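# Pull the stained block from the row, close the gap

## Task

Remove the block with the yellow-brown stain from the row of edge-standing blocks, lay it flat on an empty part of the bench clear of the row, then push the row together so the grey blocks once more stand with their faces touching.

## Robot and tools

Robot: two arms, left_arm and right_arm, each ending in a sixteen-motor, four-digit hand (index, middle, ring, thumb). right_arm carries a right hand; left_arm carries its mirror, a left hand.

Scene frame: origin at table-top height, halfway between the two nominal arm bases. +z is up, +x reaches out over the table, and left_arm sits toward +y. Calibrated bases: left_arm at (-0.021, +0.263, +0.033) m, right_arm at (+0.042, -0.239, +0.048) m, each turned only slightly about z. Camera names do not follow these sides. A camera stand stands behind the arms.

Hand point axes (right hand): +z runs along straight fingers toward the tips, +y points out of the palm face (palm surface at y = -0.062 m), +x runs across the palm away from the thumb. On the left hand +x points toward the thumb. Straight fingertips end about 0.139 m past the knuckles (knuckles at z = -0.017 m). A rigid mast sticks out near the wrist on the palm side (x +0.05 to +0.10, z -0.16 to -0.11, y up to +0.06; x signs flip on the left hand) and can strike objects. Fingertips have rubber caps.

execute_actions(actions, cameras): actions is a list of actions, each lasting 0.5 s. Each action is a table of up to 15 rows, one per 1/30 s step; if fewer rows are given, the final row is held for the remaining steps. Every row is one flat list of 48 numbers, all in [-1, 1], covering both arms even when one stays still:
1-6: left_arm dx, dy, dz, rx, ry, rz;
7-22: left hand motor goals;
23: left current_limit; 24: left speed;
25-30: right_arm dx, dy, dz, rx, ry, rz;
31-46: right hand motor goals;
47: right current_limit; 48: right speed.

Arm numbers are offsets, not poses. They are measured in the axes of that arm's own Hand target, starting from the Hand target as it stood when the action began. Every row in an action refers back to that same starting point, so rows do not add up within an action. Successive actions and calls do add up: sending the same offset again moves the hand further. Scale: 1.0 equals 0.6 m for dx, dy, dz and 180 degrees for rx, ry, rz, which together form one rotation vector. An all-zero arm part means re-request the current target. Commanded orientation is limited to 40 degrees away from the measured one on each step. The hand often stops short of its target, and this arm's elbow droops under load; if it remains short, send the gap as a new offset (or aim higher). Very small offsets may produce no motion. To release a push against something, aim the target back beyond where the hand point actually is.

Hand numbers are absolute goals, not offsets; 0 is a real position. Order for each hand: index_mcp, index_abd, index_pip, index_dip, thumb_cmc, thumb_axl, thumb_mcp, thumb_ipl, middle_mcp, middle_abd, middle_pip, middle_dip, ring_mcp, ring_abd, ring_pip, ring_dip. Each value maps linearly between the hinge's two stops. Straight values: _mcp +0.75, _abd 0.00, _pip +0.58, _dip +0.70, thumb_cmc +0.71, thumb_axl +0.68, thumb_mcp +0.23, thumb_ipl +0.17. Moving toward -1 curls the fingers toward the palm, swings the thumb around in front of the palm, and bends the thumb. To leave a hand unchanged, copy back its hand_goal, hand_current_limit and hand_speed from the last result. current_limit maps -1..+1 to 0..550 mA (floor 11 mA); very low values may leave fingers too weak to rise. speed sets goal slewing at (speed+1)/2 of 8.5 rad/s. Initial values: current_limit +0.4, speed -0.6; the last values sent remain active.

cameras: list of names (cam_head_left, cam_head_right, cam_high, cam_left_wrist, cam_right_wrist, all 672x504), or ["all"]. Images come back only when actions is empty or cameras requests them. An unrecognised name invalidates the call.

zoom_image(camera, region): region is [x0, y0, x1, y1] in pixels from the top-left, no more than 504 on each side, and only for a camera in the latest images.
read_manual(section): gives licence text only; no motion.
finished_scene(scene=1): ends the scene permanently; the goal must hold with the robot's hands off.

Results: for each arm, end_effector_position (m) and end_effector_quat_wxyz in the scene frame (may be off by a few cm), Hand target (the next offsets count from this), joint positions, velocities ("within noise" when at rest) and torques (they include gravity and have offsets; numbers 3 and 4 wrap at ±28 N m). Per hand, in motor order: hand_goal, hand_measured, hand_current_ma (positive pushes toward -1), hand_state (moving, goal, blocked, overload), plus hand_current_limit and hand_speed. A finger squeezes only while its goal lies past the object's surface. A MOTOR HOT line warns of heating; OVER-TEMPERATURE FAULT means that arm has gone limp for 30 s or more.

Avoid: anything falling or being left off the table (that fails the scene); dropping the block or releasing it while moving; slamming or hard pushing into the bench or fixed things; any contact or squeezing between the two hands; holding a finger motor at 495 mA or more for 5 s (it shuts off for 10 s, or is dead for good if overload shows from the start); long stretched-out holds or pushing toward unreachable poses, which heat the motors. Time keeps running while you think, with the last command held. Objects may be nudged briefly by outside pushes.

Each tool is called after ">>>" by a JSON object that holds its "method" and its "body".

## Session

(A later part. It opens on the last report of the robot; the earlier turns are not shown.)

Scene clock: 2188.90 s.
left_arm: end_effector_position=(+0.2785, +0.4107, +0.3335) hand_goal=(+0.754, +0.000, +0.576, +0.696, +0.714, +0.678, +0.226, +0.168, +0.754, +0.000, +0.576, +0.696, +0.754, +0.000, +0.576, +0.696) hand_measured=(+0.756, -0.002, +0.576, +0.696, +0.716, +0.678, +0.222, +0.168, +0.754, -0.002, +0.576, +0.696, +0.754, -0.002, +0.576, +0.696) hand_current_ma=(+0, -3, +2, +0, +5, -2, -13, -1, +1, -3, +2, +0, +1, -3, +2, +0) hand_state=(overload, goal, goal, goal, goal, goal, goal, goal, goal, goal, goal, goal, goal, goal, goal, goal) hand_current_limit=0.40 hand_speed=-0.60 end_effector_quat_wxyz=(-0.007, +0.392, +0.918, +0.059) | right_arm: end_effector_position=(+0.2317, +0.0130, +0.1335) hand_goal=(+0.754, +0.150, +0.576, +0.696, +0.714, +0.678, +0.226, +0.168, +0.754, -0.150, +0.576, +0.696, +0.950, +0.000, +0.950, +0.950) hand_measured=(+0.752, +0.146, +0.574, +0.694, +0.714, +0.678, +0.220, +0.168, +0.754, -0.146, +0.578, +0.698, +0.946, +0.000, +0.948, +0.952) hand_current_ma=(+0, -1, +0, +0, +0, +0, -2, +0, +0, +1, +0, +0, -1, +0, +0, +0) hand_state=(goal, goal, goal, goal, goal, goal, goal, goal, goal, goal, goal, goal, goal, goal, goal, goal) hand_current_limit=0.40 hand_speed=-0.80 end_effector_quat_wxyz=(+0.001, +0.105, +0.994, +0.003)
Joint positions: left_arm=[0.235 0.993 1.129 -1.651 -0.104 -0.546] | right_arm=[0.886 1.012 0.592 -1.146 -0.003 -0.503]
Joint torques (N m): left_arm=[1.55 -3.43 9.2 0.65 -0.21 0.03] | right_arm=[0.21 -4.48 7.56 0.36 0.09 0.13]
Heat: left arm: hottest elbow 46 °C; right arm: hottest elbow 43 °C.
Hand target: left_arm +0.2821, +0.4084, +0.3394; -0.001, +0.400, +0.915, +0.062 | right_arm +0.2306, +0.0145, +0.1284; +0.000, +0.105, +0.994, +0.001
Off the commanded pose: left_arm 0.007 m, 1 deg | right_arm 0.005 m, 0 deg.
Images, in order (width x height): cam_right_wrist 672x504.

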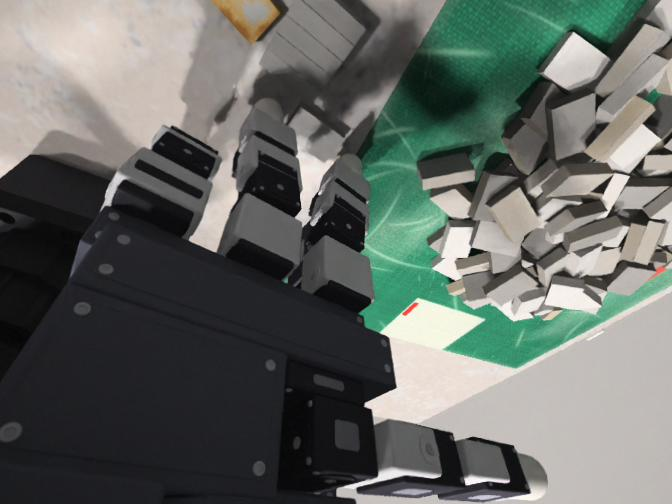

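>>> {"method": "execute_actions", "body": {"actions": [[[0,0,0,0,0,0,0.754,0,0.576,0.696,0.714,0.678,0.226,0.168,0.754,0,0.576,0.696,0.754,0,0.576,0.696,0.4,-0.6,0,0,0,0,0,0,0.754,-0.1,0.576,0.696,0.714,0.678,0.226,0.168,0.754,0.1,0.576,0.696,0.95,0,0.95,0.95,0.4,-0.9]],[[0,0,0,0,0,0,0.754,0,0.576,0.696,0.714,0.678,0.226,0.168,0.754,0,0.576,0.696,0.754,0,0.576,0.696,0.4,-0.6,0,0,0,0,0,0,0.754,-0.1,0.576,0.696,0.714,0.678,0.226,0.168,0.754,0.1,0.576,0.696,0.95,0,0.95,0.95,0.4,-0.9]],[[0,0,0,0,0,0,0.754,0,0.576,0.696,0.714,0.678,0.226,0.168,0.754,0,0.576,0.696,0.754,0,0.576,0.696,0.4,-0.6,0,0,-0.035,0,0,0,0.754,-0.1,0.576,0.696,0.714,0.678,0.226,0.168,0.754,0.1,0.576,0.696,0.95,0,0.95,0.95,0.4,-0.9]],[[0,0,0,0,0,0,0.754,0,0.576,0.696,0.754,0.678,0.226,0.168,0.754,0,0.576,0.696,0.754,0,0.576,0.696,0.4,-0.6,0,-0.01,-0.045,0,0,0,0.754,-0.1,0.576,0.696,0.714,0.678,0.226,0.168,0.754,0.1,0.576,0.696,0.95,0,0.95,0.95,0.4,-0.9]],[[0,0,0,0,0,0,0.754,0,0.576,0.696,0.714,0.678,0.226,0.168,0.754,0,0.576,0.696,0.754,0,0.576,0.696,0.4,-0.6,0,-0.04,0,0,0,0,0.754,-0.1,0.576,0.696,0.714,0.678,0.226,0.168,0.754,0.1,0.576,0.696,0.95,0,0.95,0.95,0.4,-0.9]],[[0,0,0,0,0,0,0.754,0,0.576,0.696,0.714,0.678,0.226,0.168,0.754,0,0.576,0.696,0.754,0,0.576,0.696,0.4,-0.6,0,-0.035,0,0,0,0,0.754,-0.1,0.576,0.696,0.714,0.678,0.226,0.168,0.754,0.1,0.576,0.696,0.95,0,0.95,0.95,0.4,-0.9]]], "cameras": ["cam_right_wrist", "cam_high"]}}

>>> {"method": "zoom_image", "body": {"camera": "cam_right_wrist", "region": [240, 60, 400, 188]}}

>>> {"method": "zoom_image", "body": {"camera": "cam_high", "region": [400, 190, 480, 270]}}

Scene clock: 2213.07 s.
left_arm: end_effector_position=(+0.2786, +0.4107, +0.3334) hand_goal=(+0.754, +0.000, +0.576, +0.696, +0.714, +0.678, +0.226, +0.168, +0.754, +0.000, +0.576, +0.696, +0.754, +0.000, +0.576, +0.696) hand_measured=(+0.756, -0.002, +0.576, +0.696, +0.718, +0.678, +0.222, +0.168, +0.754, -0.002, +0.576, +0.696, +0.754, -0.002, +0.576, +0.696) hand_current_ma=(+0, -3, +2, +0, +10, -2, -13, -1, +1, -3, +2, +0, +1, -3, +2, +0) hand_state=(overload, goal, goal, goal, goal, goal, goal, goal, goal, goal, goal, goal, goal, goal, goal, goal) hand_current_limit=0.40 hand_speed=-0.60 end_effector_quat_wxyz=(-0.008, +0.393, +0.918, +0.059) | right_arm: end_effector_position=(+0.2214, -0.0336, +0.1755) hand_goal=(+0.754, -0.100, +0.576, +0.696, +0.714, +0.678, +0.226, +0.168, +0.754, +0.100, +0.576, +0.696, +0.950, +0.000, +0.950, +0.950) hand_measured=(+0.748, +0.062, +0.572, +0.694, +0.712, +0.678, +0.220, +0.168, +0.756, -0.066, +0.578, +0.698, +0.944, +0.000, +0.948, +0.952) hand_current_ma=(-1, +375, -1, +0, +0, +0, -2, +0, +0, -385, +0, +0, -2, +0, +0, +0) hand_state=(goal, blocked, goal, goal, goal, goal, goal, goal, goal, blocked, goal, goal, goal, goal, goal, goal) hand_current_limit=0.40 hand_speed=-0.90 end_effector_quat_wxyz=(+0.002, +0.108, +0.994, +0.002)
Joint positions: left_arm=[0.235 0.993 1.129 -1.651 -0.104 -0.545] | right_arm=[0.77 0.82 0.61 -1.355 -0.001 -0.612]
Joint torques (N m): left_arm=[1.61 -3.37 9.18 0.69 -0.21 0.02] | right_arm=[-0.67 -3.66 8.83 -0.44 0.01 -0.09]
Heat: left arm: hottest elbow 46 °C; right arm: hottest elbow 44 °C.
Hand target: left_arm +0.2821, +0.4084, +0.3394; -0.001, +0.400, +0.915, +0.062 | right_arm +0.2200, -0.0354, +0.1764; +0.000, +0.105, +0.994, +0.000
Off the commanded pose: left_arm 0.007 m, 1 deg | right_arm 0.002 m, 0 deg.
Images, in order (width x height): cam_high 672x504, cam_right_wrist 672x504.

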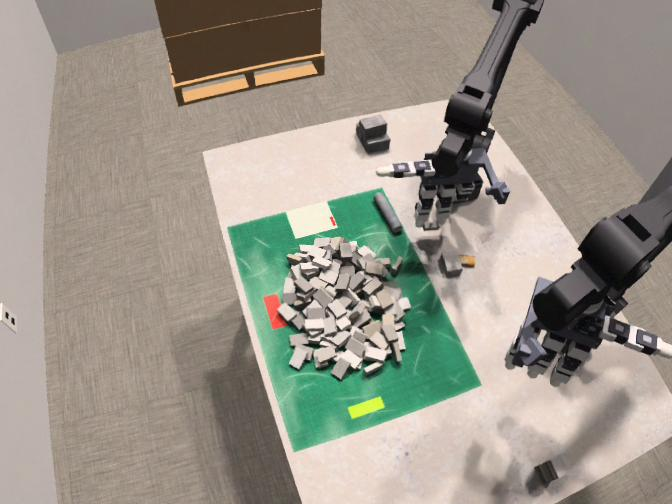

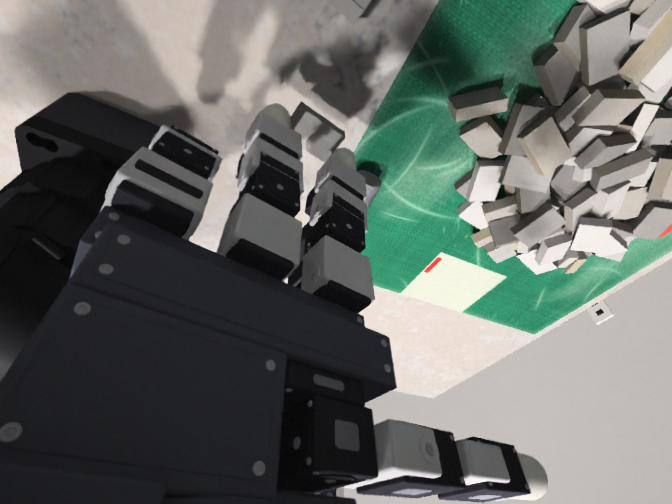

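Scaled by 3.150 from the camera's 672x504 image, which has a finer 960x720 frame.

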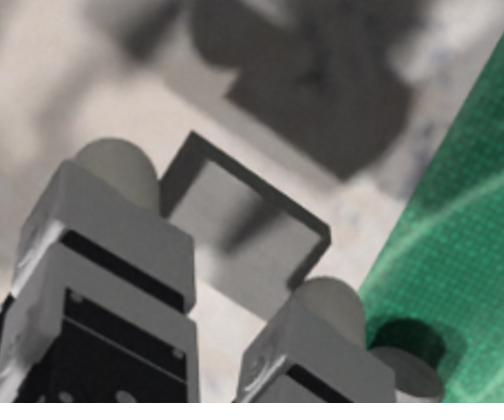

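Scaled by 6.300 from the camera's 672x504 image, which has a finer 960x720 frame.

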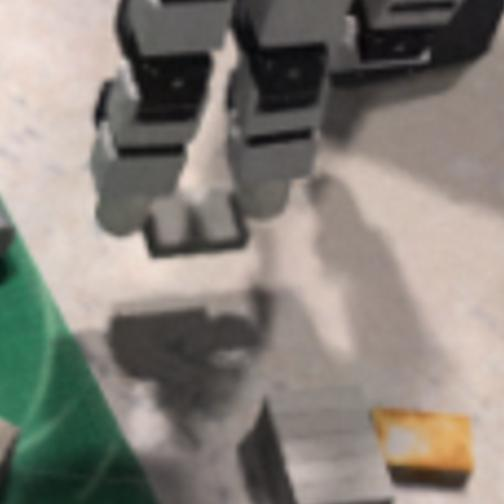

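>>> {"method": "execute_actions", "body": {"actions": [[[0,0,0,0,0,0,0.754,0,0.576,0.696,0.714,0.678,0.226,0.168,0.754,0,0.576,0.696,0.754,0,0.576,0.696,0.4,-0.6,0,0,0.0367,0,0,0,0.754,-0.1,0.576,0.696,0.714,0.678,0.226,0.168,0.754,0.1,0.576,0.696,0.95,0,0.95,0.95,0.4,-0.9]],[[0,0,0,0,0,0,0.754,0,0.576,0.696,0.714,0.678,0.226,0.168,0.754,0,0.576,0.696,0.754,0,0.576,0.696,0.4,-0.6,0,0,0.036,0,0,0,0.754,-0.1,0.576,0.696,0.714,0.678,0.226,0.168,0.754,0.1,0.576,0.696,0.95,0,0.95,0.95,0.4,-0.9]],[[0,0,0,0,0,0,0.754,0,0.576,0.696,0.714,0.678,0.226,0.168,0.754,0,0.576,0.696,0.754,0,0.576,0.696,0.4,-0.6,0,0,0,0,0,0,0.754,0.05,0.576,0.696,0.714,0.678,0.226,0.168,0.754,-0.05,0.576,0.696,0.95,0,0.95,0.95,0.4,-0.95]],[[0,0,0,0,0,0,0.754,0,0.576,0.696,0.714,0.678,0.226,0.168,0.754,0,0.576,0.696,0.754,0,0.576,0.696,0.4,-0.6,0,0,0,0,0,0,0.754,0.13,0.576,0.696,0.714,0.678,0.226,0.168,0.754,-0.13,0.576,0.696,0.95,0,0.95,0.95,0.4,-0.95]]], "cameras": ["cam_right_wrist", "cam_high"]}}

>>> {"method": "zoom_image", "body": {"camera": "cam_right_wrist", "region": [240, 60, 400, 188]}}

>>> {"method": "zoom_image", "body": {"camera": "cam_high", "region": [400, 190, 480, 270]}}

Scene clock: 2238.47 s.
left_arm: end_effector_position=(+0.2786, +0.4107, +0.3334) hand_goal=(+0.754, +0.000, +0.576, +0.696, +0.714, +0.678, +0.226, +0.168, +0.754, +0.000, +0.576, +0.696, +0.754, +0.000, +0.576, +0.696) hand_measured=(+0.756, -0.002, +0.576, +0.696, +0.718, +0.678, +0.222, +0.168, +0.754, -0.002, +0.576, +0.696, +0.754, -0.002, +0.576, +0.696) hand_current_ma=(+0, -3, +2, +0, +10, -2, -13, -1, +1, -3, +2, +0, +1, -3, +2, +0) hand_state=(overload, goal, goal, goal, goal, goal, goal, goal, goal, goal, goal, goal, goal, goal, goal, goal) hand_current_limit=0.40 hand_speed=-0.60 end_effector_quat_wxyz=(-0.008, +0.393, +0.918, +0.059) | right_arm: end_effector_position=(+0.2168, -0.0377, +0.1319) hand_goal=(+0.754, +0.130, +0.576, +0.696, +0.714, +0.678, +0.226, +0.168, +0.754, -0.130, +0.576, +0.696, +0.950, +0.000, +0.950, +0.950) hand_measured=(+0.750, +0.126, +0.574, +0.694, +0.714, +0.678, +0.220, +0.168, +0.756, -0.126, +0.578, +0.698, +0.946, +0.000, +0.948, +0.952) hand_current_ma=(-1, -1, +0, +0, +0, +0, -2, +0, +0, +1, +0, +0, -1, +0, +0, +0) hand_state=(goal, goal, goal, goal, goal, goal, goal, goal, goal, goal, goal, goal, goal, goal, goal, goal) hand_current_limit=0.40 hand_speed=-0.95 end_effector_quat_wxyz=(-0.003, +0.107, +0.994, -0.003)
Joint positions: left_arm=[0.235 0.993 1.129 -1.651 -0.104 -0.545] | right_arm=[0.77 0.855 0.51 -1.235 -0.001 -0.613]
Joint torques (N m): left_arm=[1.55 -3.49 9.2 0.68 -0.22 0.02] | right_arm=[-0.79 -2.67 8.53 0.34 0.01 -0.08]
Heat: left arm: hottest elbow 46 °C; right arm: hottest elbow 44 °C.
Hand target: left_arm +0.2821, +0.4084, +0.3394; -0.001, +0.400, +0.915, +0.062 | right_arm +0.2200, -0.0354, +0.1327; +0.000, +0.105, +0.994, +0.000
Off the commanded pose: left_arm 0.007 m, 1 deg | right_arm 0.004 m, 1 deg.
Images, in order (width x height): cam_high 672x504, cam_right_wrist 672x504.

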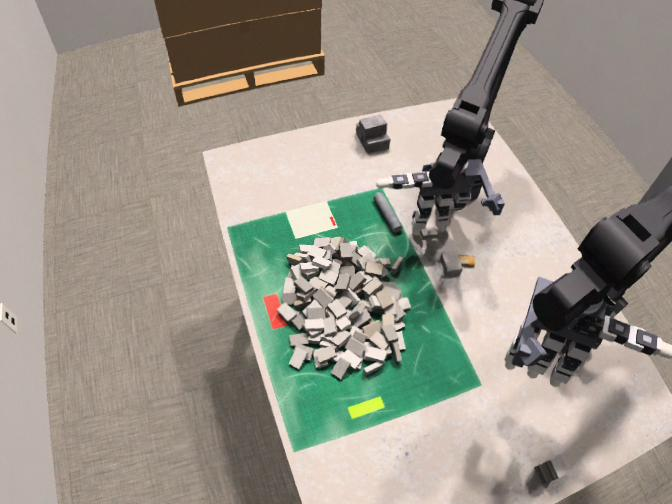

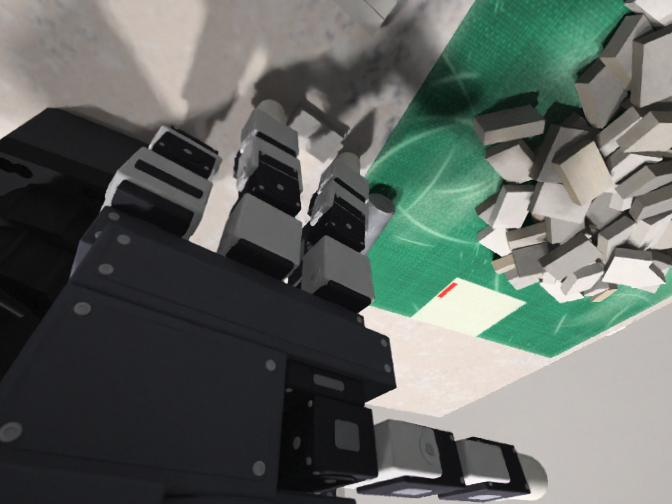

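Scaled by 3.150 from the camera's 672x504 image, which has a finer 960x720 frame.

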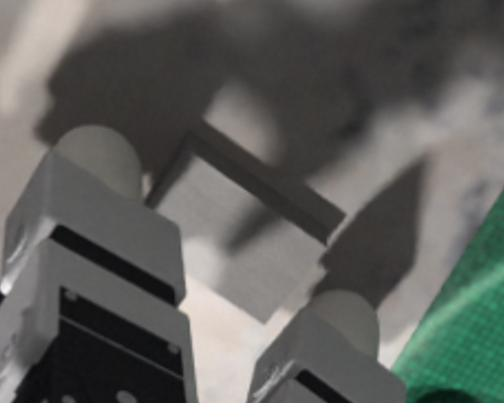

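Scaled by 6.300 from the camera's 672x504 image, which has a finer 960x720 frame.

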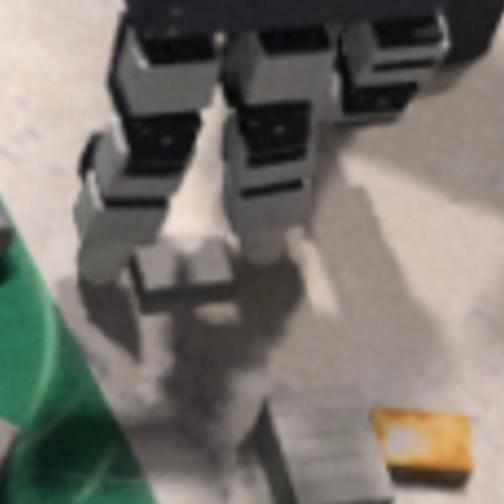

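>>> {"method": "execute_actions", "body": {"actions": [[[0,0,0,0,0,0,0.754,0,0.576,0.696,0.714,0.678,0.226,0.168,0.754,0,0.576,0.696,0.754,0,0.576,0.696,0.4,-0.6,0,0.044,0.029,0.0833,0,0,0.754,0.15,0.576,0.696,0.714,0.678,0.226,0.168,0.754,-0.15,0.576,0.696,0.95,0,0.95,0.95,0.4,-0.9]],[[0,0,0,0,0,0,0.754,0,0.576,0.696,0.714,0.678,0.226,0.168,0.754,0,0.576,0.696,0.754,0,0.576,0.696,0.4,-0.6,0,0.044,0.0392,0.0833,0,0,0.754,0.15,0.576,0.696,0.714,0.678,0.226,0.168,0.754,-0.15,0.576,0.696,0.95,0,0.95,0.95,0.4,-0.9]],[[0,0,0,0,0,0,0.754,0,0.576,0.696,0.714,0.678,0.226,0.168,0.754,0,0.576,0.696,0.754,0,0.576,0.696,0.4,-0.6,0,0.044,0.0392,0.0833,0,0,0.754,0.15,0.576,0.696,0.714,0.678,0.226,0.168,0.754,-0.15,0.576,0.696,0.95,0,0.95,0.95,0.4,-0.9]]], "cameras": ["cam_right_wrist", "cam_high"]}}

>>> {"method": "zoom_image", "body": {"camera": "cam_right_wrist", "region": [240, 60, 400, 188]}}

Scene clock: 2253.70 s.
left_arm: end_effector_position=(+0.2786, +0.4107, +0.3334) hand_goal=(+0.754, +0.000, +0.576, +0.696, +0.714, +0.678, +0.226, +0.168, +0.754, +0.000, +0.576, +0.696, +0.754, +0.000, +0.576, +0.696) hand_measured=(+0.756, -0.002, +0.576, +0.696, +0.718, +0.678, +0.222, +0.168, +0.754, -0.002, +0.576, +0.696, +0.754, -0.002, +0.576, +0.696) hand_current_ma=(+0, -3, +2, +0, +10, -2, -13, -1, +1, -3, +2, +0, +1, -3, +2, +0) hand_state=(overload, goal, goal, goal, goal, goal, goal, goal, goal, goal, goal, goal, goal, goal, goal, goal) hand_current_limit=0.40 hand_speed=-0.60 end_effector_quat_wxyz=(-0.008, +0.393, +0.918, +0.059) | right_arm: end_effector_position=(+0.2306, +0.0212, +0.0469) hand_goal=(+0.754, +0.150, +0.576, +0.696, +0.714, +0.678, +0.226, +0.168, +0.754, -0.150, +0.576, +0.696, +0.950, +0.000, +0.950, +0.950) hand_measured=(+0.748, +0.152, +0.576, +0.698, +0.708, +0.678, +0.220, +0.168, +0.748, -0.148, +0.576, +0.698, +0.940, +0.000, +0.948, +0.952) hand_current_ma=(-1, +0, +0, +0, -2, +0, -2, +0, -1, +0, +0, +0, -4, +0, +0, +0) hand_state=(goal, goal, goal, goal, goal, goal, goal, goal, goal, goal, goal, goal, goal, goal, goal, goal) hand_current_limit=0.40 hand_speed=-0.90 end_effector_quat_wxyz=(-0.040, +0.090, +0.920, -0.379)
Joint positions: left_arm=[0.235 0.993 1.129 -1.651 -0.104 -0.545] | right_arm=[1.096 1.713 0.962 -1.578 0.21 -0.223]
Joint torques (N m): left_arm=[1.61 -3.43 9.2 0.64 -0.22 0.02] | right_arm=[-0.79 -14.92 5.12 -2.24 0.07 0.22]
Heat: left arm: hottest elbow 46 °C; right arm: hottest elbow 43 °C.
Hand target: left_arm +0.2821, +0.4084, +0.3394; -0.001, +0.400, +0.915, +0.062 | right_arm +0.2318, +0.0203, +0.0522; -0.040, +0.097, +0.919, -0.380
Off the commanded pose: left_arm 0.007 m, 1 deg | right_arm 0.006 m, 1 deg.
Images, in order (width x height): cam_high 672x504, cam_right_wrist 672x504.

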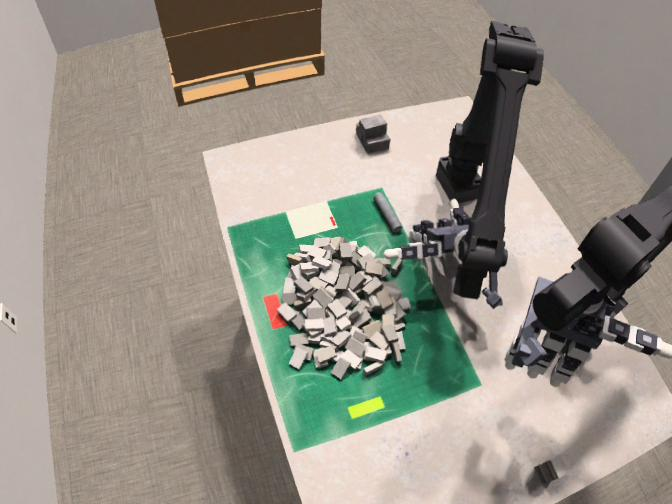

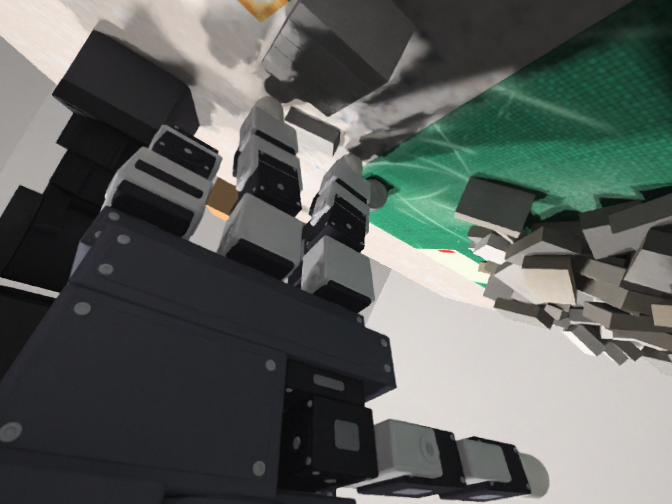

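Scaled by 3.150 from the camera's 672x504 image, which has a finer 960x720 frame.

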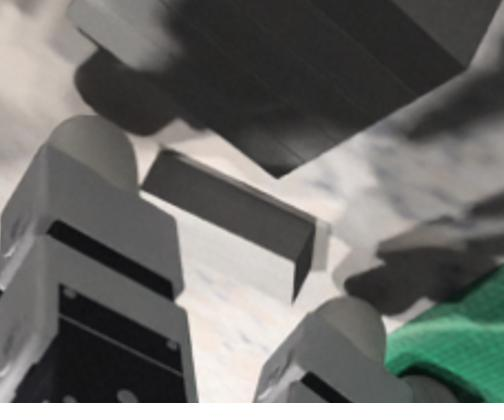

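>>> {"method": "zoom_image", "body": {"camera": "cam_right_wrist", "region": [270, 90, 360, 170]}}

>>> {"method": "zoom_image", "body": {"camera": "cam_high", "region": [390, 190, 490, 290]}}

Scaled by 5.600 from the camera's 672x504 image, which has a finer 960x720 frame.

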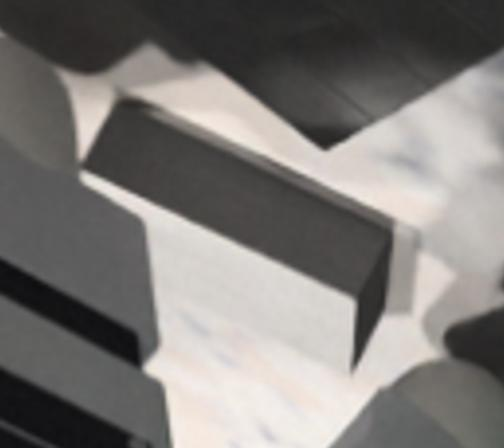

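Scaled by 5.040 from the camera's 672x504 image, which has a finer 960x720 frame.

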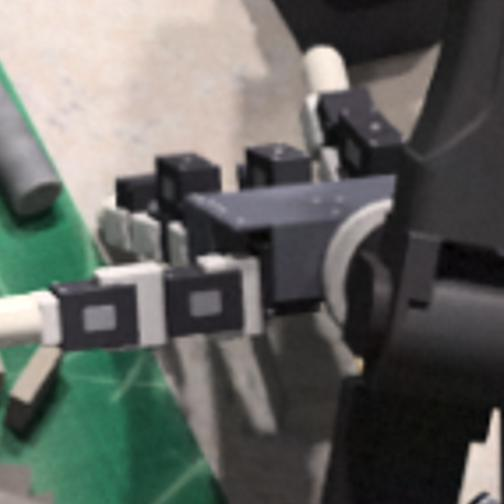

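>>> {"method": "execute_actions", "body": {"actions": [[[0,0,0,0,0,0,0.754,0,0.576,0.696,0.714,0.678,0.226,0.168,0.754,0,0.576,0.696,0.754,0,0.576,0.696,0.4,-0.6,0,-0.0276,-0.0277,0,0,0,0.754,0.16,0.576,0.696,0.714,0.678,0.226,0.168,0.754,-0.16,0.576,0.696,0.95,0,0.95,0.95,0.4,-0.9]],[[0,0,0,0,0,0,0.754,0,0.576,0.696,0.714,0.678,0.226,0.168,0.754,0,0.576,0.696,0.754,0,0.576,0.696,0.4,-0.6,0.0547,-0.0178,0.0181,0.0005,-0.0587,-0.0591,0.754,0.16,0.576,0.696,0.714,0.678,0.226,0.168,0.754,-0.16,0.576,0.696,0.95,0,0.95,0.95,0.4,-0.9]],[[0,0,0,0,0,0,0.754,0,0.576,0.696,0.714,0.678,0.226,0.168,0.754,0,0.576,0.696,0.754,0,0.576,0.696,0.4,-0.6,0.0594,-0.0071,0.0076,0.0005,-0.0587,-0.0591,0.754,0.16,0.576,0.696,0.714,0.678,0.226,0.168,0.754,-0.16,0.576,0.696,0.95,0,0.95,0.95,0.4,-0.9]]], "cameras": ["cam_right_wrist", "cam_high"]}}

>>> {"method": "zoom_image", "body": {"camera": "cam_right_wrist", "region": [250, 60, 380, 170]}}

Scene clock: 2296.00 s.
left_arm: end_effector_position=(+0.2786, +0.4107, +0.3334) hand_goal=(+0.754, +0.000, +0.576, +0.696, +0.714, +0.678, +0.226, +0.168, +0.754, +0.000, +0.576, +0.696, +0.754, +0.000, +0.576, +0.696) hand_measured=(+0.756, -0.002, +0.576, +0.696, +0.718, +0.678, +0.222, +0.168, +0.754, -0.002, +0.576, +0.696, +0.754, -0.002, +0.576, +0.696) hand_current_ma=(+0, -3, +2, +0, +10, -2, -13, -1, +1, -3, +2, +0, +1, -3, +2, +0) hand_state=(overload, goal, goal, goal, goal, goal, goal, goal, goal, goal, goal, goal, goal, goal, goal, goal) hand_current_limit=0.40 hand_speed=-0.60 end_effector_quat_wxyz=(-0.008, +0.393, +0.918, +0.059) | right_arm: end_effector_position=(+0.1587, -0.0001, +0.0759) hand_goal=(+0.754, +0.160, +0.576, +0.696, +0.714, +0.678, +0.226, +0.168, +0.754, -0.160, +0.576, +0.696, +0.950, +0.000, +0.950, +0.950) hand_measured=(+0.746, +0.160, +0.576, +0.698, +0.708, +0.678, +0.222, +0.168, +0.746, -0.158, +0.576, +0.698, +0.938, +0.000, +0.948, +0.952) hand_current_ma=(-3, +0, +0, +0, -1, +0, -2, +0, -3, +0, +0, +0, -6, +0, +0, +0) hand_state=(goal, goal, goal, goal, goal, goal, goal, goal, goal, goal, goal, goal, goal, goal, goal, goal) hand_current_limit=0.40 hand_speed=-0.90 end_effector_quat_wxyz=(+0.059, -0.145, +0.909, -0.387)
Joint positions: left_arm=[0.235 0.993 1.129 -1.651 -0.104 -0.545] | right_arm=[1.35 1.5 0.792 -1.584 0.392 -0.416]
Joint torques (N m): left_arm=[1.61 -3.43 9.22 0.65 -0.21 0.02] | right_arm=[-1.2 -10.75 5.42 -0.99 0.28 -0.03]
Heat: left arm: hottest elbow 46 °C; right arm: hottest elbow 41 °C.
Hand target: left_arm +0.2821, +0.4084, +0.3394; -0.001, +0.400, +0.915, +0.062 | right_arm +0.1613, +0.0044, +0.0754; +0.059, -0.144, +0.912, -0.379
Off the commanded pose: left_arm 0.007 m, 1 deg | right_arm 0.005 m, 1 deg.
Images, in order (width x height): cam_high 672x504, cam_right_wrist 672x504.

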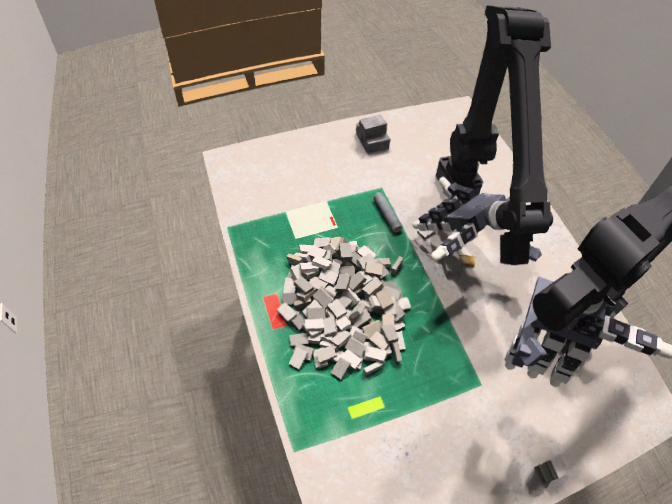

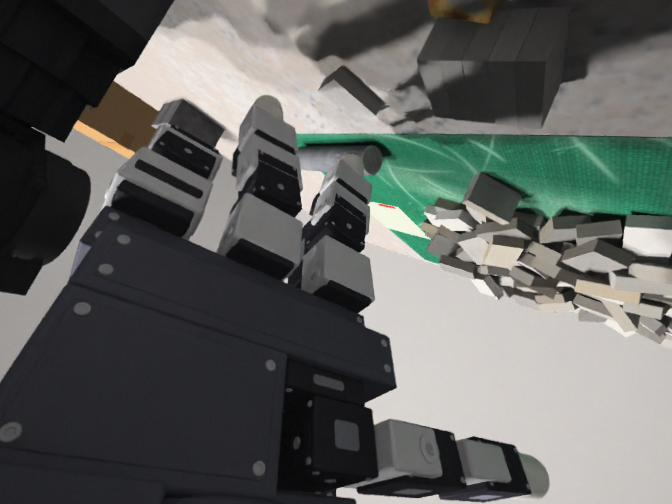

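Scaled by 3.877 from the camera's 672x504 image, which has a finer 960x720 frame.

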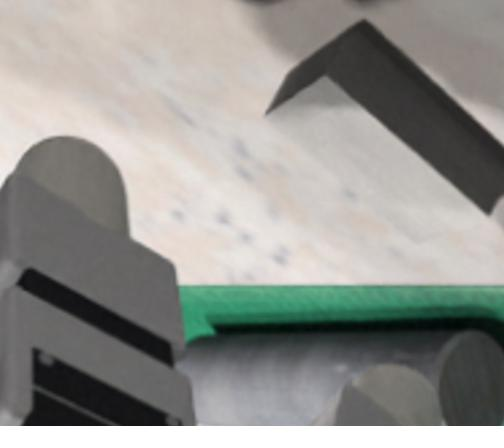

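>>> {"method": "execute_actions", "body": {"actions": [[[0,0,0,0,0,0,0.754,0,0.576,0.696,0.714,0.678,0.226,0.168,0.754,0,0.576,0.696,0.754,0,0.576,0.696,0.4,-0.6,-0.0045,0.028,0.02,0,0,0,0.754,0.16,0.576,0.696,0.714,0.678,0.226,0.168,0.754,-0.16,0.576,0.696,0.95,0,0.95,0.95,0.4,-0.9]],[[0,0,0,0,0,0,0.754,0,0.576,0.696,0.714,0.678,0.226,0.168,0.754,0,0.576,0.696,0.754,0,0.576,0.696,0.4,-0.6,0,0.0197,0.0135,0,0,0,0.754,0.16,0.576,0.696,0.714,0.678,0.226,0.168,0.754,-0.16,0.576,0.696,0.95,0,0.95,0.95,0.4,-0.9]]], "cameras": ["cam_right_wrist"]}}

>>> {"method": "zoom_image", "body": {"camera": "cam_right_wrist", "region": [250, 80, 370, 180]}}

Scene clock: 2319.73 s.
left_arm: end_effector_position=(+0.2786, +0.4107, +0.3334) hand_goal=(+0.754, +0.000, +0.576, +0.696, +0.714, +0.678, +0.226, +0.168, +0.754, +0.000, +0.576, +0.696, +0.754, +0.000, +0.576, +0.696) hand_measured=(+0.756, -0.002, +0.576, +0.696, +0.718, +0.678, +0.222, +0.168, +0.754, -0.002, +0.576, +0.696, +0.754, -0.002, +0.576, +0.696) hand_current_ma=(+0, -3, +2, +0, +10, -2, -13, -1, +1, -3, +2, +0, +1, -3, +2, +0) hand_state=(overload, goal, goal, goal, goal, goal, goal, goal, goal, goal, goal, goal, goal, goal, goal, goal) hand_current_limit=0.40 hand_speed=-0.60 end_effector_quat_wxyz=(-0.008, +0.393, +0.918, +0.059) | right_arm: end_effector_position=(+0.1620, +0.0122, +0.0472) hand_goal=(+0.754, +0.160, +0.576, +0.696, +0.714, +0.678, +0.226, +0.168, +0.754, -0.160, +0.576, +0.696, +0.950, +0.000, +0.950, +0.950) hand_measured=(+0.746, +0.160, +0.576, +0.698, +0.708, +0.678, +0.222, +0.168, +0.748, -0.158, +0.576, +0.698, +0.940, +0.000, +0.948, +0.952) hand_current_ma=(-3, +0, +0, +0, -1, +0, -2, +0, -2, +0, +0, +0, -5, +0, +0, +0) hand_state=(goal, goal, goal, goal, goal, goal, goal, goal, goal, goal, goal, goal, goal, goal, goal, goal) hand_current_limit=0.40 hand_speed=-0.90 end_effector_quat_wxyz=(+0.063, -0.144, +0.913, -0.376)
Joint positions: left_arm=[0.235 0.993 1.129 -1.651 -0.104 -0.545] | right_arm=[1.349 1.573 0.784 -1.479 0.392 -0.418]
Joint torques (N m): left_arm=[1.67 -3.43 9.2 0.65 -0.21 0.02] | right_arm=[-0.85 -9.99 4.29 -0.94 0.2 0.01]
Heat: left arm: hottest elbow 46 °C; right arm: hottest elbow 40 °C.
Hand target: left_arm +0.2821, +0.4084, +0.3394; -0.001, +0.400, +0.915, +0.062 | right_arm +0.1620, +0.0109, +0.0409; +0.059, -0.144, +0.912, -0.379
Off the commanded pose: left_arm 0.007 m, 1 deg | right_arm 0.006 m, 1 deg.
Images, in order (width x height): cam_right_wrist 672x504.

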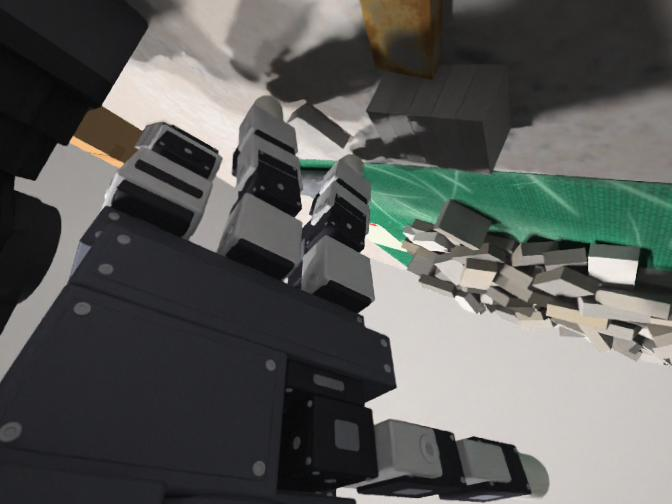

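Scaled by 4.200 from the camera's 672x504 image, which has a finer 960x720 frame.

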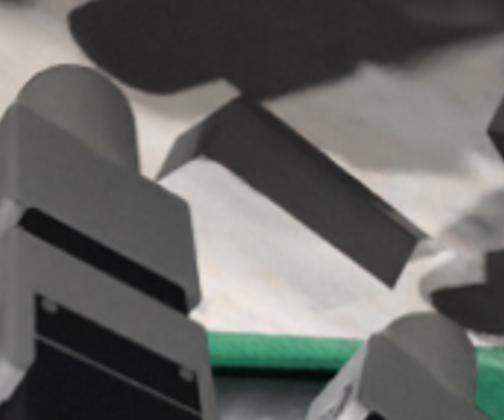

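>>> {"method": "execute_actions", "body": {"actions": [[[0,0,0,0,0,0,0.754,0,0.576,0.696,0.714,0.678,0.226,0.168,0.754,0,0.576,0.696,0.754,0,0.576,0.696,0.4,-0.6,0,0,0,0,0,0,0.754,-0.11,0.576,0.696,0.714,0.678,0.226,0.168,0.754,0.11,0.576,0.696,0.95,0,0.95,0.95,0.4,-0.9]],[[0,0,0,0,0,0,0.754,0,0.576,0.696,0.714,0.678,0.226,0.168,0.754,0,0.576,0.696,0.754,0,0.576,0.696,0.4,-0.6,0,0,0,0,0,0,0.754,-0.11,0.576,0.696,0.714,0.678,0.226,0.168,0.754,0.11,0.576,0.696,0.95,0,0.95,0.95,0.4,-0.9]],[[0,0,0,0,0,0,0.754,0,0.576,0.696,0.714,0.678,0.226,0.168,0.754,0,0.576,0.696,0.754,0,0.576,0.696,0.4,-0.6,-0.0004,-0.038,-0.038,0,0,0,0.754,-0.11,0.576,0.696,0.714,0.678,0.226,0.168,0.754,0.11,0.576,0.696,0.95,0,0.95,0.95,0.4,-0.9]],[[0,0,0,0,0,0,0.754,0,0.576,0.696,0.714,0.678,0.226,0.168,0.754,0,0.576,0.696,0.754,0,0.576,0.696,0.4,-0.6,-0.0004,-0.027,-0.0555,0,0,0,0.754,-0.11,0.576,0.696,0.714,0.678,0.226,0.168,0.754,0.11,0.576,0.696,0.95,0,0.95,0.95,0.4,-0.9]],[[0,0,0,0,0,0,0.754,0,0.576,0.696,0.714,0.678,0.226,0.168,0.754,0,0.576,0.696,0.754,0,0.576,0.696,0.4,-0.6,-0.0128,-0.0435,-0.0227,-0.0686,0.0038,0.0316,0.754,-0.11,0.576,0.696,0.714,0.678,0.226,0.168,0.754,0.11,0.576,0.696,0.95,0,0.95,0.95,0.4,-0.9]],[[0,0,0,0,0,0,0.754,0,0.576,0.696,0.714,0.678,0.226,0.168,0.754,0,0.576,0.696,0.754,0,0.576,0.696,0.4,-0.6,-0.0128,-0.0435,-0.0227,-0.0686,0.0038,0.0316,0.754,-0.11,0.576,0.696,0.714,0.678,0.226,0.168,0.754,0.11,0.576,0.696,0.7,0,0.7,0.7,0.4,-0.9]],[[0,0,0,0,0,0,0.754,0,0.576,0.696,0.714,0.678,0.226,0.168,0.754,0,0.576,0.696,0.754,0,0.576,0.696,0.4,-0.6,-0.0128,-0.0435,-0.0227,-0.0686,0.0038,0.0316,0.754,-0.11,0.576,0.696,0.714,0.678,0.226,0.168,0.754,0.11,0.576,0.696,0.4,0,0.3,0.4,0.4,-0.9]]], "cameras": ["cam_right_wrist", "cam_high"]}}

>>> {"method": "zoom_image", "body": {"camera": "cam_right_wrist", "region": [250, 70, 390, 190]}}

>>> {"method": "zoom_image", "body": {"camera": "cam_high", "region": [400, 170, 480, 250]}}

Scene clock: 2364.30 s.
left_arm: end_effector_position=(+0.2786, +0.4107, +0.3334) hand_goal=(+0.754, +0.000, +0.576, +0.696, +0.714, +0.678, +0.226, +0.168, +0.754, +0.000, +0.576, +0.696, +0.754, +0.000, +0.576, +0.696) hand_measured=(+0.756, -0.002, +0.576, +0.696, +0.718, +0.678, +0.222, +0.168, +0.754, -0.002, +0.576, +0.696, +0.754, -0.002, +0.576, +0.696) hand_current_ma=(+0, -3, +2, +0, +10, -2, -13, -1, +1, -3, +2, +0, +1, -3, +2, +0) hand_state=(overload, goal, goal, goal, goal, goal, goal, goal, goal, goal, goal, goal, goal, goal, goal, goal) hand_current_limit=0.40 hand_speed=-0.60 end_effector_quat_wxyz=(-0.008, +0.393, +0.918, +0.059) | right_arm: end_effector_position=(+0.1866, -0.0186, +0.1853) hand_goal=(+0.754, -0.110, +0.576, +0.696, +0.714, +0.678, +0.226, +0.168, +0.754, +0.110, +0.576, +0.696, +0.400, +0.000, +0.300, +0.400) hand_measured=(+0.750, -0.094, +0.574, +0.696, +0.712, +0.678, +0.222, +0.168, +0.750, +0.094, +0.574, +0.696, +0.408, +0.000, +0.306, +0.404) hand_current_ma=(-1, +7, +0, +0, +0, +0, -1, +0, -1, -7, +0, +0, +3, +0, +2, +1) hand_state=(goal, goal, goal, goal, goal, goal, goal, goal, goal, goal, goal, goal, goal, goal, goal, goal) hand_current_limit=0.40 hand_speed=-0.90 end_effector_quat_wxyz=(+0.049, -0.009, +0.997, -0.063)
Joint positions: left_arm=[0.235 0.993 1.129 -1.651 -0.104 -0.545] | right_arm=[1.008 0.829 0.658 -1.448 0.152 -0.605]
Joint torques (N m): left_arm=[1.67 -3.43 9.2 0.68 -0.21 0.02] | right_arm=[-0.56 -2.55 8.81 0.18 0.01 -0.08]
Heat: left arm: hottest elbow 46 °C; right arm: hottest elbow 40 °C.
Hand target: left_arm +0.2821, +0.4084, +0.3394; -0.001, +0.400, +0.915, +0.062 | right_arm +0.1869, -0.0151, +0.1844; +0.049, -0.014, +0.997, -0.060
Off the commanded pose: left_arm 0.007 m, 1 deg | right_arm 0.004 m, 1 deg.
Images, in order (width x height): cam_high 672x504, cam_right_wrist 672x504.

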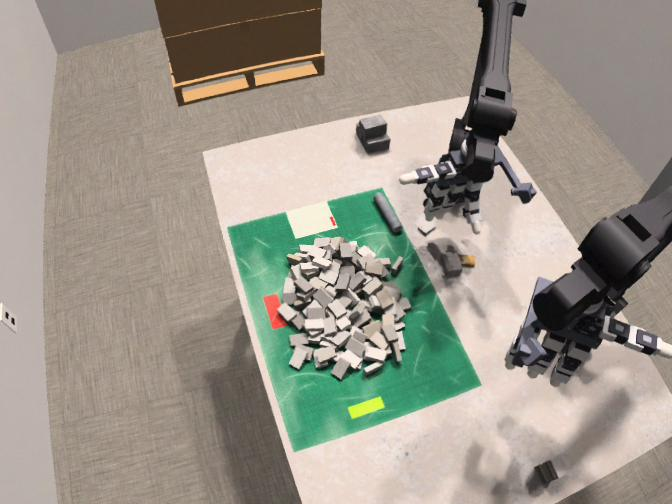

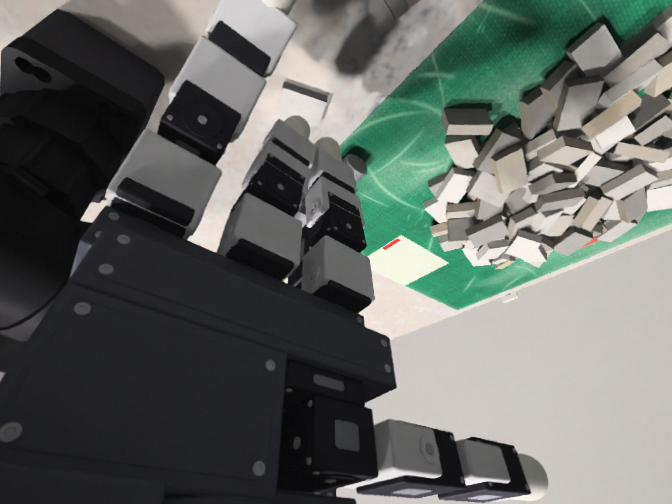

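Scaled by 3.600 from the camera's 672x504 image, which has a finer 960x720 frame.

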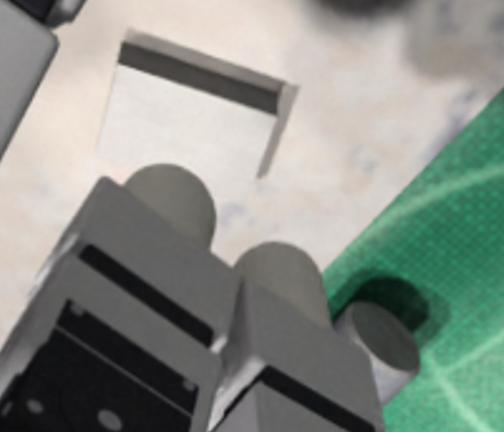

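Scaled by 6.300 from the camera's 672x504 image, which has a finer 960x720 frame.

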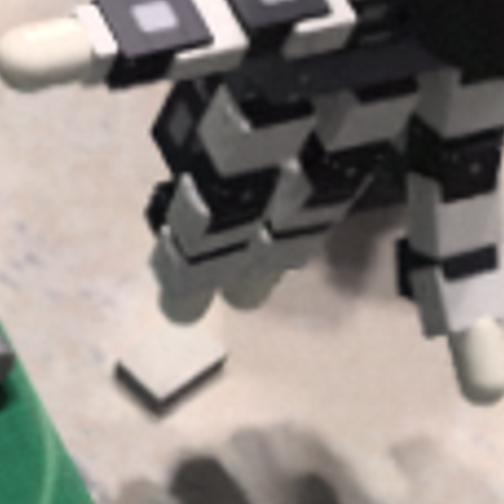

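>>> {"method": "execute_actions", "body": {"actions": [[[0,0,0,0,0,0,0.754,0,0.576,0.696,0.714,0.678,0.226,0.168,0.754,0,0.576,0.696,0.754,0,0.576,0.696,0.4,-0.6,0.028,0.0117,0.06,0.0678,-0.0073,-0.0384,0.754,0.16,0.576,0.696,0.714,0.678,0.226,0.168,0.754,-0.16,0.576,0.696,-0.34,0,-0.73,-0.17,0.4,-0.8]],[[0,0,0,0,0,0,0.754,0,0.576,0.696,0.714,0.678,0.226,0.168,0.754,0,0.576,0.696,0.754,0,0.576,0.696,0.4,-0.6,0.027,0.0273,0.0552,0.0678,-0.0073,-0.0384,0.754,0.16,0.576,0.696,0.714,0.678,0.226,0.168,0.754,-0.16,0.576,0.696,-0.34,0,-0.73,-0.17,0.4,-0.8]],[[0,0,0,0,0,0,0.754,0,0.576,0.696,0.714,0.678,0.226,0.168,0.754,0,0.576,0.696,0.754,0,0.576,0.696,0.4,-0.6,0.024,0.0413,0.0472,0.0678,-0.0073,-0.0384,0.754,0.16,0.576,0.696,0.714,0.678,0.226,0.168,0.754,-0.16,0.576,0.696,-0.34,0,-0.73,-0.17,0.4,-0.8]]], "cameras": ["cam_right_wrist", "cam_high"]}}

>>> {"method": "zoom_image", "body": {"camera": "cam_right_wrist", "region": [250, 40, 390, 160]}}

Scene clock: 2423.87 s.
left_arm: end_effector_position=(+0.2786, +0.4107, +0.3334) hand_goal=(+0.754, +0.000, +0.576, +0.696, +0.714, +0.678, +0.226, +0.168, +0.754, +0.000, +0.576, +0.696, +0.754, +0.000, +0.576, +0.696) hand_measured=(+0.756, -0.002, +0.576, +0.696, +0.718, +0.678, +0.222, +0.168, +0.754, -0.002, +0.576, +0.696, +0.754, -0.002, +0.576, +0.696) hand_current_ma=(+0, -3, +2, +0, +10, -2, -13, -1, +1, -3, +2, +0, +1, -3, +2, +0) hand_state=(overload, goal, goal, goal, goal, goal, goal, goal, goal, goal, goal, goal, goal, goal, goal, goal) hand_current_limit=0.40 hand_speed=-0.60 end_effector_quat_wxyz=(-0.008, +0.393, +0.918, +0.059) | right_arm: end_effector_position=(+0.1431, -0.0177, +0.0623) hand_goal=(+0.754, +0.160, +0.576, +0.696, +0.714, +0.678, +0.226, +0.168, +0.754, -0.160, +0.576, +0.696, -0.340, +0.000, -0.730, -0.170) hand_measured=(+0.748, +0.158, +0.574, +0.696, +0.708, +0.678, +0.222, +0.168, +0.748, -0.158, +0.574, +0.696, -0.326, +0.000, -0.722, -0.166) hand_current_ma=(-2, +0, +0, +0, -2, +0, -1, +0, -2, +0, +0, +0, +9, +0, +2, +1) hand_state=(goal, goal, goal, goal, goal, goal, goal, goal, goal, goal, goal, goal, goal, goal, goal, goal) hand_current_limit=0.40 hand_speed=-0.80 end_effector_quat_wxyz=(+0.069, -0.185, +0.903, -0.383)
Joint positions: left_arm=[0.235 0.993 1.129 -1.651 -0.104 -0.545] | right_arm=[1.393 1.465 0.709 -1.522 0.408 -0.458]
Joint torques (N m): left_arm=[1.55 -3.49 9.2 0.65 -0.21 0.02] | right_arm=[-0.79 -10.34 6.76 -1.99 0.24 0.18]
Heat: left arm: hottest elbow 46 °C; right arm: hottest elbow 42 °C.
Hand target: left_arm +0.2821, +0.4084, +0.3394; -0.001, +0.400, +0.915, +0.062 | right_arm +0.1469, -0.0090, +0.0704; +0.073, -0.176, +0.907, -0.376
Off the commanded pose: left_arm 0.007 m, 1 deg | right_arm 0.013 m, 1 deg.
Images, in order (width x height): cam_high 672x504, cam_right_wrist 672x504.

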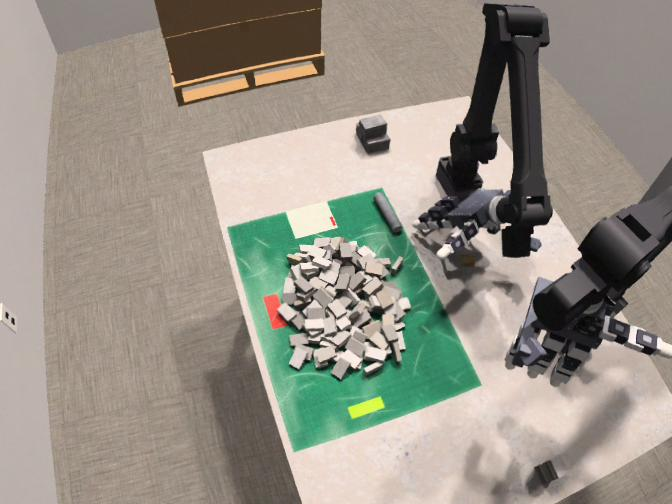

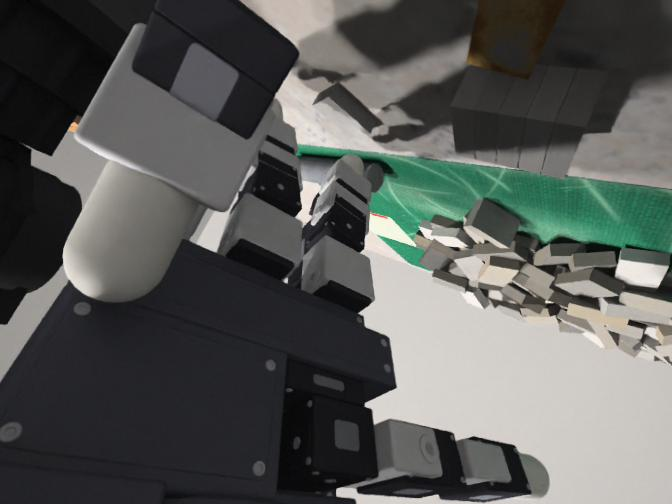

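Scaled by 3.600 from the camera's 672x504 image, which has a finer 960x720 frame.

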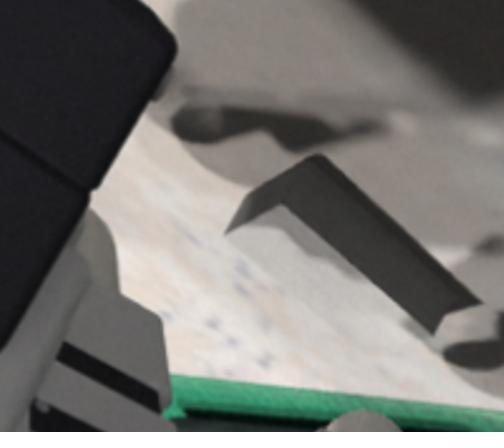

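>>> {"method": "execute_actions", "body": {"actions": [[[0,0,0,0,0,0,0.754,0,0.576,0.696,0.714,0.678,0.226,0.168,0.754,0,0.576,0.696,0.754,0,0.576,0.696,0.4,-0.6,-0.0015,0.02,0.012,0,0,0,0.754,0.16,0.576,0.696,0.714,0.678,0.226,0.168,0.754,-0.16,0.576,0.696,-0.34,0,-0.73,-0.17,0.4,-0.8]],[[0,0,0,0,0,0,0.754,0,0.576,0.696,0.714,0.678,0.226,0.168,0.754,0,0.576,0.696,0.754,0,0.576,0.696,0.4,-0.6,0,0.0203,0.0127,0,0,0,0.754,0.16,0.576,0.696,0.714,0.678,0.226,0.168,0.754,-0.16,0.576,0.696,-0.34,0,-0.73,-0.17,0.4,-0.8]]], "cameras": ["cam_right_wrist"]}}

>>> {"method": "zoom_image", "body": {"camera": "cam_right_wrist", "region": [250, 70, 370, 170]}}

Scene clock: 2452.87 s.
left_arm: end_effector_position=(+0.2786, +0.4107, +0.3334) hand_goal=(+0.754, +0.000, +0.576, +0.696, +0.714, +0.678, +0.226, +0.168, +0.754, +0.000, +0.576, +0.696, +0.754, +0.000, +0.576, +0.696) hand_measured=(+0.756, -0.002, +0.576, +0.696, +0.718, +0.678, +0.222, +0.168, +0.754, -0.002, +0.576, +0.696, +0.754, -0.002, +0.576, +0.696) hand_current_ma=(+0, -3, +2, +0, +10, -2, -13, -1, +1, -3, +2, +0, +1, -3, +2, +0) hand_state=(overload, goal, goal, goal, goal, goal, goal, goal, goal, goal, goal, goal, goal, goal, goal, goal) hand_current_limit=0.40 hand_speed=-0.60 end_effector_quat_wxyz=(-0.008, +0.393, +0.918, +0.059) | right_arm: end_effector_position=(+0.1443, -0.0116, +0.0447) hand_goal=(+0.754, +0.160, +0.576, +0.696, +0.714, +0.678, +0.226, +0.168, +0.754, -0.160, +0.576, +0.696, -0.340, +0.000, -0.730, -0.170) hand_measured=(+0.748, +0.158, +0.574, +0.696, +0.708, +0.678, +0.222, +0.168, +0.748, -0.158, +0.574, +0.696, -0.326, +0.000, -0.724, -0.166) hand_current_ma=(-2, +0, +0, +0, -2, +0, -1, +0, -2, +0, +0, +0, +8, +0, +2, +1) hand_state=(goal, goal, goal, goal, goal, goal, goal, goal, goal, goal, goal, goal, goal, goal, goal, goal) hand_current_limit=0.40 hand_speed=-0.80 end_effector_quat_wxyz=(+0.069, -0.180, +0.904, -0.383)
Joint positions: left_arm=[0.235 0.993 1.129 -1.651 -0.104 -0.545] | right_arm=[1.393 1.522 0.709 -1.467 0.404 -0.448]
Joint torques (N m): left_arm=[1.61 -3.43 9.2 0.69 -0.21 0.02] | right_arm=[-0.38 -9.17 5.57 -0.94 0.14 0.18]
Heat: left arm: hottest elbow 46 °C; right arm: hottest elbow 42 °C.
Hand target: left_arm +0.2821, +0.4084, +0.3394; -0.001, +0.400, +0.915, +0.062 | right_arm +0.1453, -0.0025, +0.0428; +0.073, -0.176, +0.907, -0.376
Off the commanded pose: left_arm 0.007 m, 1 deg | right_arm 0.009 m, 1 deg.
Images, in order (width x height): cam_right_wrist 672x504.

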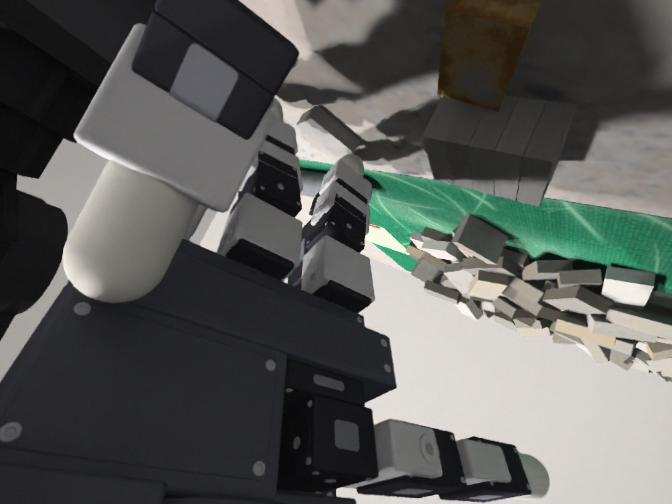

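Scaled by 4.200 from the camera's 672x504 image, which has a finer 960x720 frame.

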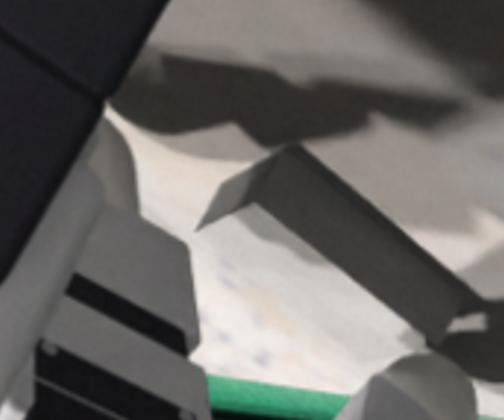

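>>> {"method": "execute_actions", "body": {"actions": [[[0,0,0,0,0,0,0.754,0,0.576,0.696,0.714,0.678,0.226,0.168,0.754,0,0.576,0.696,0.754,0,0.576,0.696,0.4,-0.6,0,-0.0299,-0.0291,0,0,0,0.754,0.16,0.576,0.696,0.714,0.678,0.226,0.168,0.754,-0.16,0.576,0.696,-0.34,0,-0.73,-0.17,0.4,-0.8]],[[0,0,0,0,0,0,0.754,0,0.576,0.696,0.714,0.678,0.226,0.168,0.754,0,0.576,0.696,0.754,0,0.576,0.696,0.4,-0.6,0,0.0318,0.031,0,0,0,0.754,0.16,0.576,0.696,0.714,0.678,0.226,0.168,0.754,-0.16,0.576,0.696,-0.34,0,-0.73,-0.17,0.4,-0.8]]], "cameras": ["cam_right_wrist"]}}

>>> {"method": "zoom_image", "body": {"camera": "cam_right_wrist", "region": [250, 70, 370, 170]}}

Scene clock: 2476.67 s.
left_arm: end_effector_position=(+0.2786, +0.4107, +0.3334) hand_goal=(+0.754, +0.000, +0.576, +0.696, +0.714, +0.678, +0.226, +0.168, +0.754, +0.000, +0.576, +0.696, +0.754, +0.000, +0.576, +0.696) hand_measured=(+0.756, -0.002, +0.576, +0.696, +0.718, +0.678, +0.222, +0.168, +0.754, -0.002, +0.576, +0.696, +0.754, -0.002, +0.576, +0.696) hand_current_ma=(+0, -3, +2, +0, +10, -2, -13, -1, +1, -3, +2, +0, +1, -3, +2, +0) hand_state=(overload, goal, goal, goal, goal, goal, goal, goal, goal, goal, goal, goal, goal, goal, goal, goal) hand_current_limit=0.40 hand_speed=-0.60 end_effector_quat_wxyz=(-0.008, +0.393, +0.918, +0.059) | right_arm: end_effector_position=(+0.1458, -0.0047, +0.0454) hand_goal=(+0.754, +0.160, +0.576, +0.696, +0.714, +0.678, +0.226, +0.168, +0.754, -0.160, +0.576, +0.696, -0.340, +0.000, -0.730, -0.170) hand_measured=(+0.748, +0.158, +0.574, +0.696, +0.708, +0.678, +0.222, +0.168, +0.748, -0.158, +0.574, +0.696, -0.326, +0.000, -0.724, -0.166) hand_current_ma=(-2, +0, +0, +0, -2, +0, -1, +0, -2, +0, +0, +0, +8, +0, +2, +1) hand_state=(goal, goal, goal, goal, goal, goal, goal, goal, goal, goal, goal, goal, goal, goal, goal, goal) hand_current_limit=0.40 hand_speed=-0.80 end_effector_quat_wxyz=(+0.071, -0.179, +0.906, -0.377)
Joint positions: left_arm=[0.235 0.993 1.129 -1.651 -0.104 -0.545] | right_arm=[1.393 1.526 0.721 -1.462 0.404 -0.448]
Joint torques (N m): left_arm=[1.61 -3.49 9.2 0.66 -0.21 0.02] | right_arm=[-0.21 -9.29 4.56 -0.88 0.17 0.18]
Heat: left arm: hottest elbow 46 °C; right arm: hottest elbow 41 °C.
Hand target: left_arm +0.2821, +0.4084, +0.3394; -0.001, +0.400, +0.915, +0.062 | right_arm +0.1453, -0.0024, +0.0412; +0.073, -0.176, +0.907, -0.376
Off the commanded pose: left_arm 0.007 m, 1 deg | right_arm 0.005 m, 0 deg.
Images, in order (width x height): cam_right_wrist 672x504.

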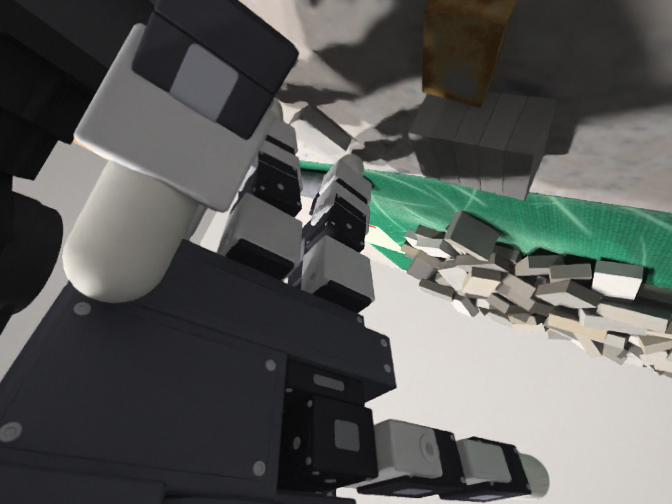

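Scaled by 4.200 from the camera's 672x504 image, which has a finer 960x720 frame.

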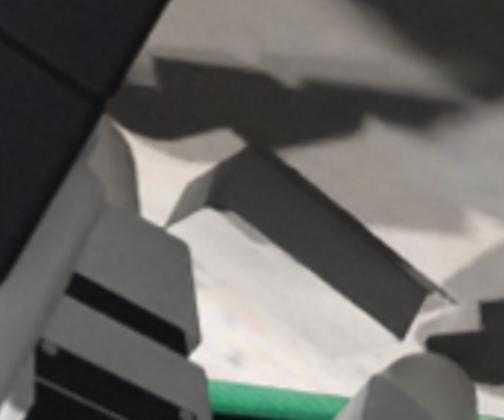

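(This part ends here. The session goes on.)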